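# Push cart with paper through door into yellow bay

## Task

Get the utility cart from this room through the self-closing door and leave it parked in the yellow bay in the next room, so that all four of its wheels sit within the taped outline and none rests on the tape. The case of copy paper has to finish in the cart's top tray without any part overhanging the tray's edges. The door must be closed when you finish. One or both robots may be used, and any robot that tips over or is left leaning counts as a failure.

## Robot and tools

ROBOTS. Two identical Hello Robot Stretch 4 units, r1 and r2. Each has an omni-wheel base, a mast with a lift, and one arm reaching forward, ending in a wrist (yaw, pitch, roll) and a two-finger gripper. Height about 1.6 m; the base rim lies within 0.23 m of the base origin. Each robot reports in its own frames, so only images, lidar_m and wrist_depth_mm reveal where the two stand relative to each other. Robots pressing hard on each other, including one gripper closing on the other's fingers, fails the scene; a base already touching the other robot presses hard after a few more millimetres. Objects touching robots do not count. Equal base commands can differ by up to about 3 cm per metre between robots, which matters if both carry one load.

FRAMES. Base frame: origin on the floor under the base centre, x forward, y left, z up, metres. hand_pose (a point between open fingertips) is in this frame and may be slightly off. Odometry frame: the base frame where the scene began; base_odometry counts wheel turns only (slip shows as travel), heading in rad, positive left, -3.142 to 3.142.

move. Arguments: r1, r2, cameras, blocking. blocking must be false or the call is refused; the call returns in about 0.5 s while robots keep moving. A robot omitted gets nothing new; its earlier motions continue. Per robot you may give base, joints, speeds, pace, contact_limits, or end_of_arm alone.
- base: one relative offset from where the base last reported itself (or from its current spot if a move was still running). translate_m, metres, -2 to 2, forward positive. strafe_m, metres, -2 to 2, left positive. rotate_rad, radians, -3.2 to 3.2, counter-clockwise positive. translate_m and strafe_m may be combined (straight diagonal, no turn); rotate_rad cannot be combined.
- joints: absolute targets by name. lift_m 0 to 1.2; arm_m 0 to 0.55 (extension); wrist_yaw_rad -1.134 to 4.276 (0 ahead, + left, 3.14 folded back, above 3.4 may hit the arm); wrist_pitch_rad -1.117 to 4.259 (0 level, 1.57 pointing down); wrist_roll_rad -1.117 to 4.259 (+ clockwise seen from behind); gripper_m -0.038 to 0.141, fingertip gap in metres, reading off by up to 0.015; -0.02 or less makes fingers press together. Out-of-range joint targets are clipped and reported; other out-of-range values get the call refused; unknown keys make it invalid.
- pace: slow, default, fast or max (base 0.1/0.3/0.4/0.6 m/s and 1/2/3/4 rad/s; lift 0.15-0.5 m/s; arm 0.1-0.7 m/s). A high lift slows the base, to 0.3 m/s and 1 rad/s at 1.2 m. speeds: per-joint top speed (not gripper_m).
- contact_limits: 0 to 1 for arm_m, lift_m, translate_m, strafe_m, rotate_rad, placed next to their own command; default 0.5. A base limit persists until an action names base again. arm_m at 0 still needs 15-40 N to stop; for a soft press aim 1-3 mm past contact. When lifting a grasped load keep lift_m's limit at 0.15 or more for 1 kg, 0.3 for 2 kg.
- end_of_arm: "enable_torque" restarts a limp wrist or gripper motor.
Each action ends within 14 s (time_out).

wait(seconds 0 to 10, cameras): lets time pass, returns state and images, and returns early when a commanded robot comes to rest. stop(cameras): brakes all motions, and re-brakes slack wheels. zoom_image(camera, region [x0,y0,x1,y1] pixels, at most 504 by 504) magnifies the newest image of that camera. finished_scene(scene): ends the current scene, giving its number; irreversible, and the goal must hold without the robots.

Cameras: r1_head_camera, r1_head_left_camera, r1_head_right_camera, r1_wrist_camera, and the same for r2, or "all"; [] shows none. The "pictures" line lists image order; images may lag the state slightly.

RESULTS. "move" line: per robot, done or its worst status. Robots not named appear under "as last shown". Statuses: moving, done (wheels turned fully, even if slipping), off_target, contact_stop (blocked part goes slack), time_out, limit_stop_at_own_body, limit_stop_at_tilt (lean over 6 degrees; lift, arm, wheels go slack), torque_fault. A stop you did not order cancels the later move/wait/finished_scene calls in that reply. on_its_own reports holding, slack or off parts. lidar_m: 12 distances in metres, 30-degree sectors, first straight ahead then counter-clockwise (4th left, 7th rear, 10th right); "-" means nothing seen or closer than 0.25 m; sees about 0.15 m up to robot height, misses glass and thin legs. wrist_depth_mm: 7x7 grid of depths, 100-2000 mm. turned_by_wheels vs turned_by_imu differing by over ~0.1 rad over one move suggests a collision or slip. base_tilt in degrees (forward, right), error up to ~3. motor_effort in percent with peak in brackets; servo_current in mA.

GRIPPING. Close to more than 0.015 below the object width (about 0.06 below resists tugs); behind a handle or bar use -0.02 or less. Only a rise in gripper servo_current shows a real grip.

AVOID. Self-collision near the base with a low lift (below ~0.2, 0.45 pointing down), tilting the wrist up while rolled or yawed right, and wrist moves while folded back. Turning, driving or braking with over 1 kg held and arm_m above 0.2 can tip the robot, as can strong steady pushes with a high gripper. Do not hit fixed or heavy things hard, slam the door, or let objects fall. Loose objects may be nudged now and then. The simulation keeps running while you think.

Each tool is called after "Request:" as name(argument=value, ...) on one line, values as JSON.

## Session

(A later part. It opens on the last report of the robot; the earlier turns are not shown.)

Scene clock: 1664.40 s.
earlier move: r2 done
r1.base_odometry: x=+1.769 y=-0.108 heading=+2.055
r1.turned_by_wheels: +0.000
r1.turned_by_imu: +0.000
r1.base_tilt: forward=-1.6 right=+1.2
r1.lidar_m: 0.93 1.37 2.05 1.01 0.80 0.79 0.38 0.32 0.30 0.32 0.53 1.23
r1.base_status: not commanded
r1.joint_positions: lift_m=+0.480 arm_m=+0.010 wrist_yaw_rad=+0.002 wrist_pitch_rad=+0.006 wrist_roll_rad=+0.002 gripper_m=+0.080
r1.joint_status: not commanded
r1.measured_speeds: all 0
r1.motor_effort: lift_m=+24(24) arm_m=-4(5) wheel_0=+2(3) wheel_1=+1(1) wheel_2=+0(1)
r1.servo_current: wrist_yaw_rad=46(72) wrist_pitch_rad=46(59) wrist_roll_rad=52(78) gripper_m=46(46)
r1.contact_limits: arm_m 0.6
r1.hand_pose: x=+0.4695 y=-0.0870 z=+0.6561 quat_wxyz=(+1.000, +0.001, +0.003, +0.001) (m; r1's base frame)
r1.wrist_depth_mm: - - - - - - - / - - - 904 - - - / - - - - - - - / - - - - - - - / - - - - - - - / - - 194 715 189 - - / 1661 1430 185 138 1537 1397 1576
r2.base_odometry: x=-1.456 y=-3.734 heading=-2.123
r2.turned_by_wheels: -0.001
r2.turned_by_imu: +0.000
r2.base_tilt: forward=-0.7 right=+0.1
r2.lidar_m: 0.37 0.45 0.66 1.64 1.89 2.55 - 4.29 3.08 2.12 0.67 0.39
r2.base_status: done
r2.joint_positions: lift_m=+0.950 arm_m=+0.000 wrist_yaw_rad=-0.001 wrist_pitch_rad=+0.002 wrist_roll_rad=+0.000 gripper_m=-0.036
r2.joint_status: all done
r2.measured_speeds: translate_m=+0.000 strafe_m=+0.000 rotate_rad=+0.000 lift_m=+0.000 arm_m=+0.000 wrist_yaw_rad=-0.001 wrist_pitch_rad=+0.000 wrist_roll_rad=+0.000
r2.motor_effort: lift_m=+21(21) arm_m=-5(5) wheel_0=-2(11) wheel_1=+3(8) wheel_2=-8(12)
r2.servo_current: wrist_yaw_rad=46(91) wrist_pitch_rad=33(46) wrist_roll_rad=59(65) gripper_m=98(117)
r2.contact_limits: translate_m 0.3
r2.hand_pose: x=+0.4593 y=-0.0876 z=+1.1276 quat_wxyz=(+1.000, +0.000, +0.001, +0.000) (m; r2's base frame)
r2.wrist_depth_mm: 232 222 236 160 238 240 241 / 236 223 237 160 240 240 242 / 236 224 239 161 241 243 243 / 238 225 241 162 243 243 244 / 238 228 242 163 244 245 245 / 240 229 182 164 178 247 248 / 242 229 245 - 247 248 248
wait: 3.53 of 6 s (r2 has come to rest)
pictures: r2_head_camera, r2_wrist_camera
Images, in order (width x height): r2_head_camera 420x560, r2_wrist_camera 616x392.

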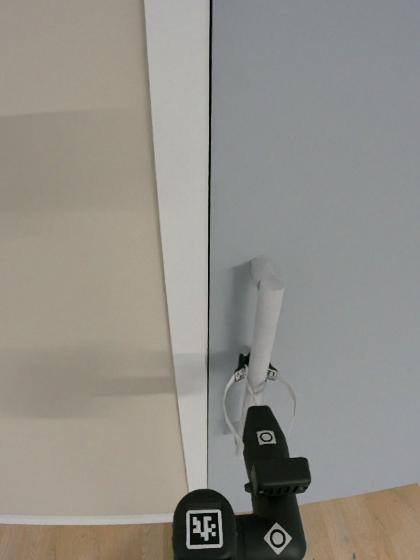

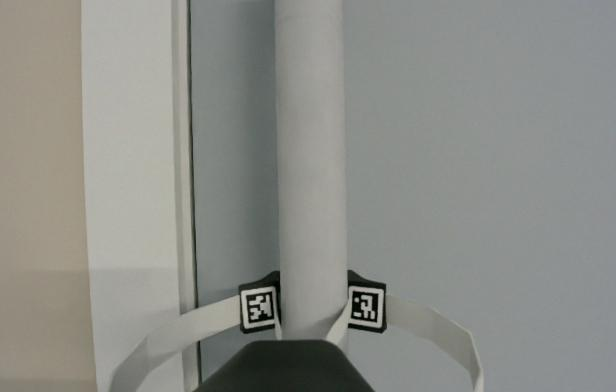

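Request:
move(blocking=false, cameras=[], r2={"base":{"translate_m":0.012},"pace":"slow","contact_limits":{"translate_m":0.2}})

Request:
wait(seconds=1.5, cameras=["r2_wrist_camera"])

Request:
move(blocking=false, cameras=[], r2={"joints":{"gripper_m":0.1}})

Request:
wait(seconds=3, cameras=["r2_wrist_camera"])

Scene clock: 1676.07 s.
move: r2 moving
r1: as last shown
r1.turned_by_imu: -0.001
r1.base_tilt: forward=-1.6 right=+1.3
r1.lidar_m: 0.93 1.35 2.03 0.99 0.81 0.78 0.39 0.30 0.31 0.33 0.52 1.28
r1.motor_effort: lift_m=+24(24) arm_m=-4(4) wheel_0=+2(3) wheel_1=+0(1) wheel_2=+0(0)
r1.servo_current: wrist_yaw_rad=46(72) wrist_pitch_rad=46(46) wrist_roll_rad=39(59) gripper_m=39(52)
r1.contact_limits: arm_m 0.6
r1.wrist_depth_mm: - - - - - - - / - - - 891 - - - / - - - - - - - / - - - - - - - / - - - - - - - / - - 195 715 189 - - / 1661 1464 185 137 1499 1464 1537
r2.base_odometry: x=-1.462 y=-3.742 heading=-2.124
r2.turned_by_wheels: -0.001
r2.turned_by_imu: +0.001
r2.base_tilt: forward=-0.7 right=+0.1
r2.lidar_m: 0.37 0.46 0.62 1.59 1.91 2.55 - 4.32 3.06 2.06 0.68 0.41
r2.base_status: translate_m moving
r2.joint_positions: lift_m=+0.950 arm_m=+0.000 wrist_yaw_rad=-0.001 wrist_pitch_rad=+0.002 wrist_roll_rad=+0.000 gripper_m=-0.036
r2.joint_status: not commanded
r2.measured_speeds: translate_m=+0.019 strafe_m=+0.000 rotate_rad=-0.001 lift_m=+0.000 arm_m=+0.000 wrist_yaw_rad=-0.004 wrist_pitch_rad=+0.000 wrist_roll_rad=+0.000
r2.motor_effort: lift_m=+20(21) arm_m=-4(5) wheel_0=+4(4) wheel_1=+4(7) wheel_2=-12(14)
r2.servo_current: wrist_yaw_rad=59(65) wrist_pitch_rad=46(46) wrist_roll_rad=52(52) gripper_m=91(98)
r2.contact_limits: translate_m 0.2
r2.hand_pose: x=+0.4592 y=-0.0878 z=+1.1276 quat_wxyz=(+1.000, +0.000, +0.001, -0.001) (m; r2's base frame)
r2.wrist_depth_mm: 225 213 229 151 230 230 232 / 225 215 229 150 231 231 233 / 227 216 230 152 233 234 235 / 229 217 232 154 235 236 236 / 230 218 233 155 236 236 238 / 231 219 183 155 178 238 239 / 232 220 236 - 238 239 240
pictures: none
No camera images: "cameras" was empty.

Scene clock: 1676.53 s.
earlier move: r2 done
r1.base_odometry: x=+1.769 y=-0.108 heading=+2.055
r1.turned_by_wheels: +0.000
r1.turned_by_imu: +0.000
r1.base_tilt: forward=-1.6 right=+1.3
r1.lidar_m: 0.94 1.31 2.05 1.02 0.79 0.79 0.40 0.30 0.31 0.32 0.54 1.25
r1.base_status: not commanded
r1.joint_positions: lift_m=+0.480 arm_m=+0.010 wrist_yaw_rad=+0.002 wrist_pitch_rad=+0.006 wrist_roll_rad=+0.002 gripper_m=+0.080
r1.joint_status: not commanded
r1.measured_speeds: all 0
r1.motor_effort: lift_m=+24(24) arm_m=-4(5) wheel_0=+3(3) wheel_1=+1(1) wheel_2=+1(1)
r1.servo_current: wrist_yaw_rad=46(72) wrist_pitch_rad=52(52) wrist_roll_rad=39(59) gripper_m=39(52)
r1.contact_limits: arm_m 0.6
r1.hand_pose: x=+0.4695 y=-0.0870 z=+0.6561 quat_wxyz=(+1.000, +0.001, +0.003, +0.001) (m; r1's base frame)
r1.wrist_depth_mm: - - - - - - - / - - - 891 - - - / - - - - - - - / - - - - - - - / - - - - - - - / - - 194 715 189 - - / 1661 1397 184 137 1537 1397 1537
r2.base_odometry: x=-1.463 y=-3.744 heading=-2.124
r2.turned_by_wheels: +0.000
r2.turned_by_imu: +0.000
r2.base_tilt: forward=-0.8 right=+0.1
r2.lidar_m: 0.37 0.47 0.63 1.54 1.90 2.55 - 4.28 3.07 2.02 0.69 0.40
r2.base_status: done
r2.joint_positions: lift_m=+0.950 arm_m=+0.000 wrist_yaw_rad=-0.002 wrist_pitch_rad=+0.002 wrist_roll_rad=+0.000 gripper_m=-0.036
r2.joint_status: not commanded
r2.measured_speeds: all 0
r2.motor_effort: lift_m=+20(21) arm_m=-4(5) wheel_0=-1(4) wheel_1=+4(7) wheel_2=-11(14)
r2.servo_current: wrist_yaw_rad=52(65) wrist_pitch_rad=39(46) wrist_roll_rad=46(52) gripper_m=98(104)
r2.contact_limits: translate_m 0.2
r2.hand_pose: x=+0.4592 y=-0.0879 z=+1.1276 quat_wxyz=(+1.000, +0.000, +0.001, -0.001) (m; r2's base frame)
r2.wrist_depth_mm: 223 211 226 149 228 229 230 / 223 213 228 149 229 229 231 / 225 213 229 149 230 232 233 / 226 215 229 152 232 233 234 / 227 216 231 153 233 235 236 / 229 216 183 153 178 236 236 / 230 217 235 - 236 236 238
wait: 0.47 of 1.5 s (r2 has come to rest)
pictures: r2_wrist_camera
Images, in order (width x height): r2_wrist_camera 616x392.

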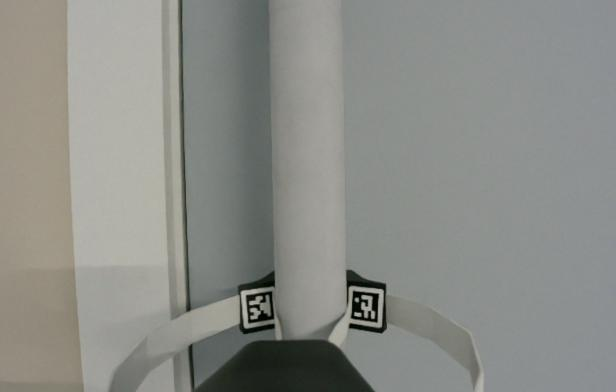

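Scene clock: 1677.03 s.
move: r2 moving
r1: as last shown
r1.lidar_m: 0.94 1.33 2.04 1.02 0.80 0.79 0.38 0.31 0.29 0.34 0.55 1.26
r1.motor_effort: lift_m=+24(24) arm_m=-4(5) wheel_0=+2(3) wheel_1=+1(1) wheel_2=+0(0)
r1.servo_current: wrist_yaw_rad=52(59) wrist_pitch_rad=46(52) wrist_roll_rad=52(59) gripper_m=39(46)
r1.contact_limits: arm_m 0.6
r1.wrist_depth_mm: - - - - - - - / - - - 891 - - - / - - - - - - - / - - - - - - - / - - - - - - - / - - 194 707 189 - - / 1661 1464 185 137 1537 1464 1499
r2.base_odometry: x=-1.463 y=-3.744 heading=-2.124
r2.turned_by_wheels: +0.000
r2.turned_by_imu: +0.000
r2.base_tilt: forward=-0.7 right=+0.1
r2.lidar_m: 0.38 0.47 0.64 1.60 1.88 2.51 - 4.32 3.07 2.05 0.66 0.36
r2.base_status: not commanded
r2.joint_positions: lift_m=+0.950 arm_m=+0.000 wrist_yaw_rad=-0.003 wrist_pitch_rad=+0.002 wrist_roll_rad=+0.000 gripper_m=-0.011
r2.joint_status: gripper_m moving
r2.measured_speeds: translate_m=+0.000 strafe_m=+0.000 rotate_rad=+0.000 lift_m=+0.000 arm_m=-0.001 wrist_yaw_rad=-0.008 wrist_pitch_rad=+0.000 wrist_roll_rad=+0.000
r2.motor_effort: lift_m=+20(21) arm_m=-4(5) wheel_0=-2(2) wheel_1=+4(5) wheel_2=-11(12)
r2.servo_current: wrist_yaw_rad=59(59) wrist_pitch_rad=33(39) wrist_roll_rad=46(52) gripper_m=91(91)
r2.contact_limits: translate_m 0.2
r2.hand_pose: x=+0.4591 y=-0.0882 z=+1.1276 quat_wxyz=(+1.000, +0.000, +0.001, -0.001) (m; r2's base frame)
r2.wrist_depth_mm: 223 212 226 149 229 230 230 / 224 213 228 149 229 231 233 / 224 213 229 152 231 232 234 / 227 215 231 153 232 233 235 / 228 216 231 154 234 236 236 / 229 216 185 154 183 237 237 / 230 218 235 - 236 238 239
pictures: none
No camera images: "cameras" was empty.

Scene clock: 1678.57 s.
earlier move: r2 done
r1.base_odometry: x=+1.769 y=-0.108 heading=+2.055
r1.turned_by_wheels: +0.000
r1.turned_by_imu: +0.000
r1.base_tilt: forward=-1.6 right=+1.3
r1.lidar_m: 0.95 1.35 2.05 1.00 0.80 0.78 0.36 0.31 0.31 0.34 0.54 1.27
r1.base_status: not commanded
r1.joint_positions: lift_m=+0.480 arm_m=+0.010 wrist_yaw_rad=+0.002 wrist_pitch_rad=+0.006 wrist_roll_rad=+0.002 gripper_m=+0.080
r1.joint_status: not commanded
r1.measured_speeds: all 0
r1.motor_effort: lift_m=+24(24) arm_m=-4(5) wheel_0=+2(3) wheel_1=+1(1) wheel_2=+0(1)
r1.servo_current: wrist_yaw_rad=33(65) wrist_pitch_rad=39(59) wrist_roll_rad=46(59) gripper_m=46(52)
r1.contact_limits: arm_m 0.6
r1.hand_pose: x=+0.4695 y=-0.0870 z=+0.6561 quat_wxyz=(+1.000, +0.001, +0.003, +0.001) (m; r1's base frame)
r1.wrist_depth_mm: - - - - - - - / - - - 891 - - - / - - - - - - - / - - - - - - - / - - - - - - - / - - 194 715 189 - - / 1661 1499 184 137 1537 1430 1537
r2.base_odometry: x=-1.463 y=-3.744 heading=-2.124
r2.turned_by_wheels: +0.000
r2.turned_by_imu: +0.000
r2.base_tilt: forward=-0.8 right=+0.1
r2.lidar_m: 0.38 0.46 0.62 1.57 1.92 2.53 - 4.31 3.06 2.07 0.69 0.41
r2.base_status: not commanded
r2.joint_positions: lift_m=+0.950 arm_m=+0.000 wrist_yaw_rad=-0.004 wrist_pitch_rad=+0.002 wrist_roll_rad=+0.000 gripper_m=+0.100
r2.joint_status: all done
r2.measured_speeds: all 0
r2.motor_effort: lift_m=+20(21) arm_m=+4(5) wheel_0=-1(2) wheel_1=+4(5) wheel_2=-11(12)
r2.servo_current: wrist_yaw_rad=59(78) wrist_pitch_rad=39(46) wrist_roll_rad=52(59) gripper_m=46(111)
r2.contact_limits: translate_m 0.2
r2.hand_pose: x=+0.4589 y=-0.0887 z=+1.1276 quat_wxyz=(+1.000, +0.000, +0.001, -0.002) (m; r2's base frame)
r2.wrist_depth_mm: 223 212 227 150 229 231 233 / 224 213 229 151 231 233 235 / 225 215 230 152 232 235 236 / 226 216 231 153 234 236 238 / 228 216 233 155 236 237 238 / 230 219 187 154 188 237 240 / 230 219 235 - 238 239 241
wait: 1.53 of 3 s (r2 has come to rest)
pictures: r2_wrist_camera
Images, in order (width x height): r2_wrist_camera 616x392.

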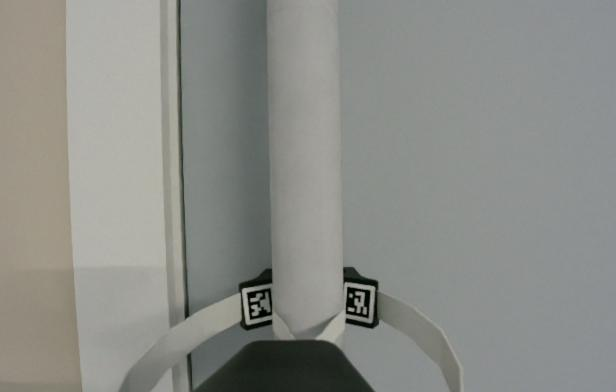

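Request:
move(blocking=false, cameras=[], r2={"base":{"translate_m":-0.3},"pace":"slow","contact_limits":{"translate_m":0.2}})

Request:
wait(seconds=4.5, cameras=["r2_wrist_camera","r2_head_camera","r1_head_camera"])

Scene clock: 1683.20 s.
move: r2 moving
r1: as last shown
r1.lidar_m: 0.94 1.37 2.05 1.01 0.81 0.79 0.39 0.30 0.31 0.34 0.56 1.28
r1.motor_effort: lift_m=+24(24) arm_m=-4(4) wheel_0=+2(3) wheel_1=+1(1) wheel_2=+0(1)
r1.servo_current: wrist_yaw_rad=52(85) wrist_pitch_rad=46(52) wrist_roll_rad=46(65) gripper_m=39(52)
r1.contact_limits: arm_m 0.6
r1.wrist_depth_mm: - - - - - - - / - - - 878 - - - / - - - - - - - / - - - - - - - / - - - - - - - / - - 195 715 189 - - / 1618 1464 185 137 1576 1430 1576
r2.base_odometry: x=-1.456 y=-3.733 heading=-2.125
r2.turned_by_wheels: -0.001
r2.turned_by_imu: +0.000
r2.base_tilt: forward=-0.7 right=+0.1
r2.lidar_m: 0.41 0.47 0.64 1.63 1.92 2.55 - 4.31 3.05 2.12 0.69 0.42
r2.base_status: translate_m moving
r2.joint_positions: lift_m=+0.950 arm_m=+0.000 wrist_yaw_rad=-0.004 wrist_pitch_rad=+0.002 wrist_roll_rad=+0.000 gripper_m=+0.100
r2.joint_status: not commanded
r2.measured_speeds: translate_m=-0.049 strafe_m=+0.000 rotate_rad=+0.000 lift_m=+0.000 arm_m=+0.000 wrist_yaw_rad=+0.000 wrist_pitch_rad=+0.000 wrist_roll_rad=+0.000
r2.motor_effort: lift_m=+21(21) arm_m=+4(4) wheel_0=-4(10) wheel_1=-6(6) wheel_2=+3(10)
r2.servo_current: wrist_yaw_rad=46(72) wrist_pitch_rad=39(46) wrist_roll_rad=52(59) gripper_m=46(59)
r2.contact_limits: translate_m 0.2
r2.hand_pose: x=+0.4589 y=-0.0887 z=+1.1276 quat_wxyz=(+1.000, +0.000, +0.001, -0.002) (m; r2's base frame)
r2.wrist_depth_mm: 234 221 236 160 237 240 241 / 234 223 237 159 239 240 241 / 236 224 239 162 241 242 244 / 238 225 240 162 243 245 245 / 238 227 242 163 244 245 245 / 240 228 196 163 190 247 248 / 240 229 244 - 247 247 250
pictures: none
No camera images: "cameras" was empty.

Scene clock: 1687.00 s.
earlier move: r2 done
r1.base_odometry: x=+1.769 y=-0.108 heading=+2.055
r1.turned_by_wheels: +0.000
r1.turned_by_imu: +0.000
r1.base_tilt: forward=-1.6 right=+1.3
r1.lidar_m: 0.94 1.34 2.06 1.00 0.81 0.77 0.39 0.31 0.29 0.32 0.55 1.23
r1.base_status: not commanded
r1.joint_positions: lift_m=+0.480 arm_m=+0.010 wrist_yaw_rad=+0.002 wrist_pitch_rad=+0.006 wrist_roll_rad=+0.002 gripper_m=+0.080
r1.joint_status: not commanded
r1.measured_speeds: all 0
r1.motor_effort: lift_m=+24(24) arm_m=-4(5) wheel_0=+3(3) wheel_1=+1(1) wheel_2=+0(1)
r1.servo_current: wrist_yaw_rad=65(85) wrist_pitch_rad=46(59) wrist_roll_rad=46(72) gripper_m=39(52)
r1.contact_limits: arm_m 0.6
r1.hand_pose: x=+0.4695 y=-0.0870 z=+0.6561 quat_wxyz=(+1.000, +0.001, +0.003, +0.001) (m; r1's base frame)
r1.wrist_depth_mm: - - - - - - - / - - - 878 - - - / - - - - - - - / - - - - - - - / - - - - - - - / - - 195 723 189 - - / 1661 1464 185 138 1537 1430 1537
r2.base_odometry: x=-1.305 y=-3.489 heading=-2.124
r2.turned_by_wheels: +0.001
r2.turned_by_imu: +0.001
r2.base_tilt: forward=-0.7 right=+0.1
r2.lidar_m: 0.67 0.77 1.01 1.81 1.86 2.52 - 4.35 3.09 2.92 1.14 0.77
r2.base_status: done
r2.joint_positions: lift_m=+0.950 arm_m=+0.000 wrist_yaw_rad=+0.002 wrist_pitch_rad=+0.002 wrist_roll_rad=+0.000 gripper_m=+0.100
r2.joint_status: not commanded
r2.measured_speeds: all 0
r2.motor_effort: lift_m=+20(21) arm_m=+4(4) wheel_0=-3(10) wheel_1=-4(8) wheel_2=+6(10)
r2.servo_current: wrist_yaw_rad=52(72) wrist_pitch_rad=46(46) wrist_roll_rad=52(59) gripper_m=46(59)
r2.contact_limits: translate_m 0.2
r2.hand_pose: x=+0.4595 y=-0.0868 z=+1.1276 quat_wxyz=(+1.000, +0.000, +0.001, +0.001) (m; r2's base frame)
r2.wrist_depth_mm: - - 500 - - - - / - - 504 - - - - / - - 508 445 - - - / - - 512 452 - - - / - - 512 449 - - - / - - 196 452 185 - - / - - - - - - -
wait: 3.80 of 4.5 s (r2 has come to rest)
pictures: r1_head_camera, r2_head_camera, r2_wrist_camera
Images, in order (width x height): r1_head_camera 420x560, r2_head_camera 420x560, r2_wrist_camera 616x392.

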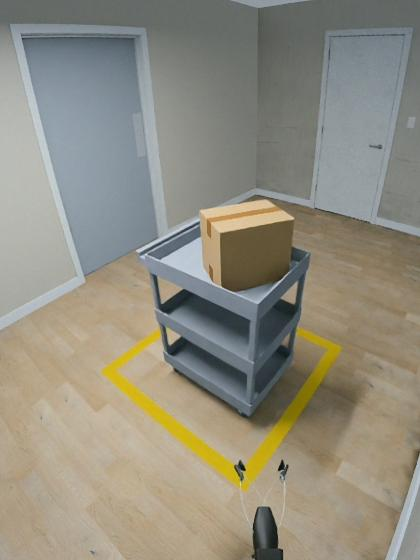

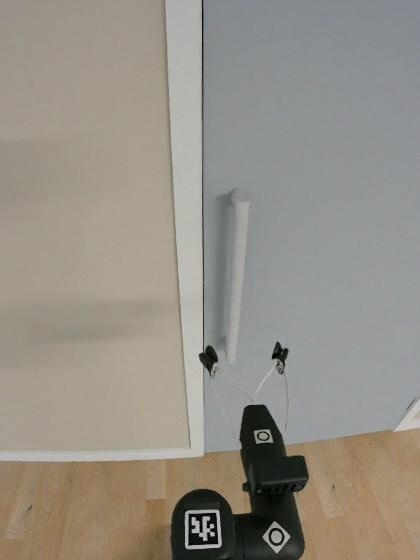

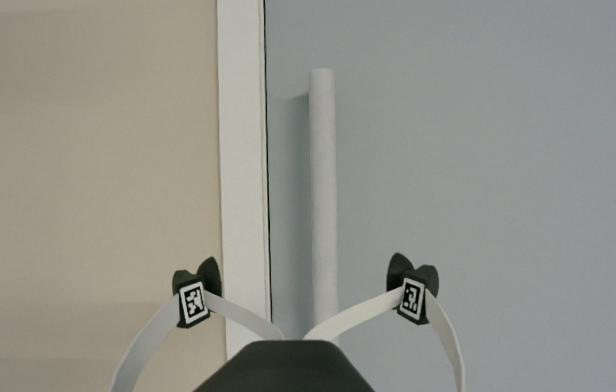

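Request:
zoom_image(camera="r1_head_camera", region=[130, 190, 320, 320])

Scaled by 2.653 from the camera's 420x560 image, which has a finer 600x800 frame.

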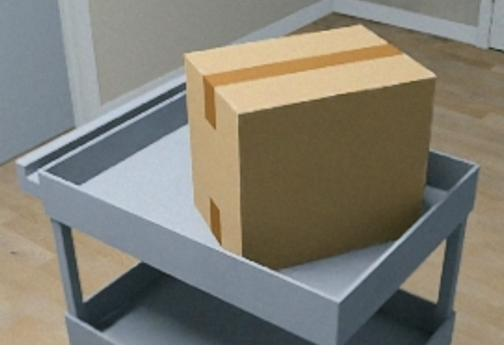

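Request:
finished_scene(scene=1)

The scene is finished: the task was done.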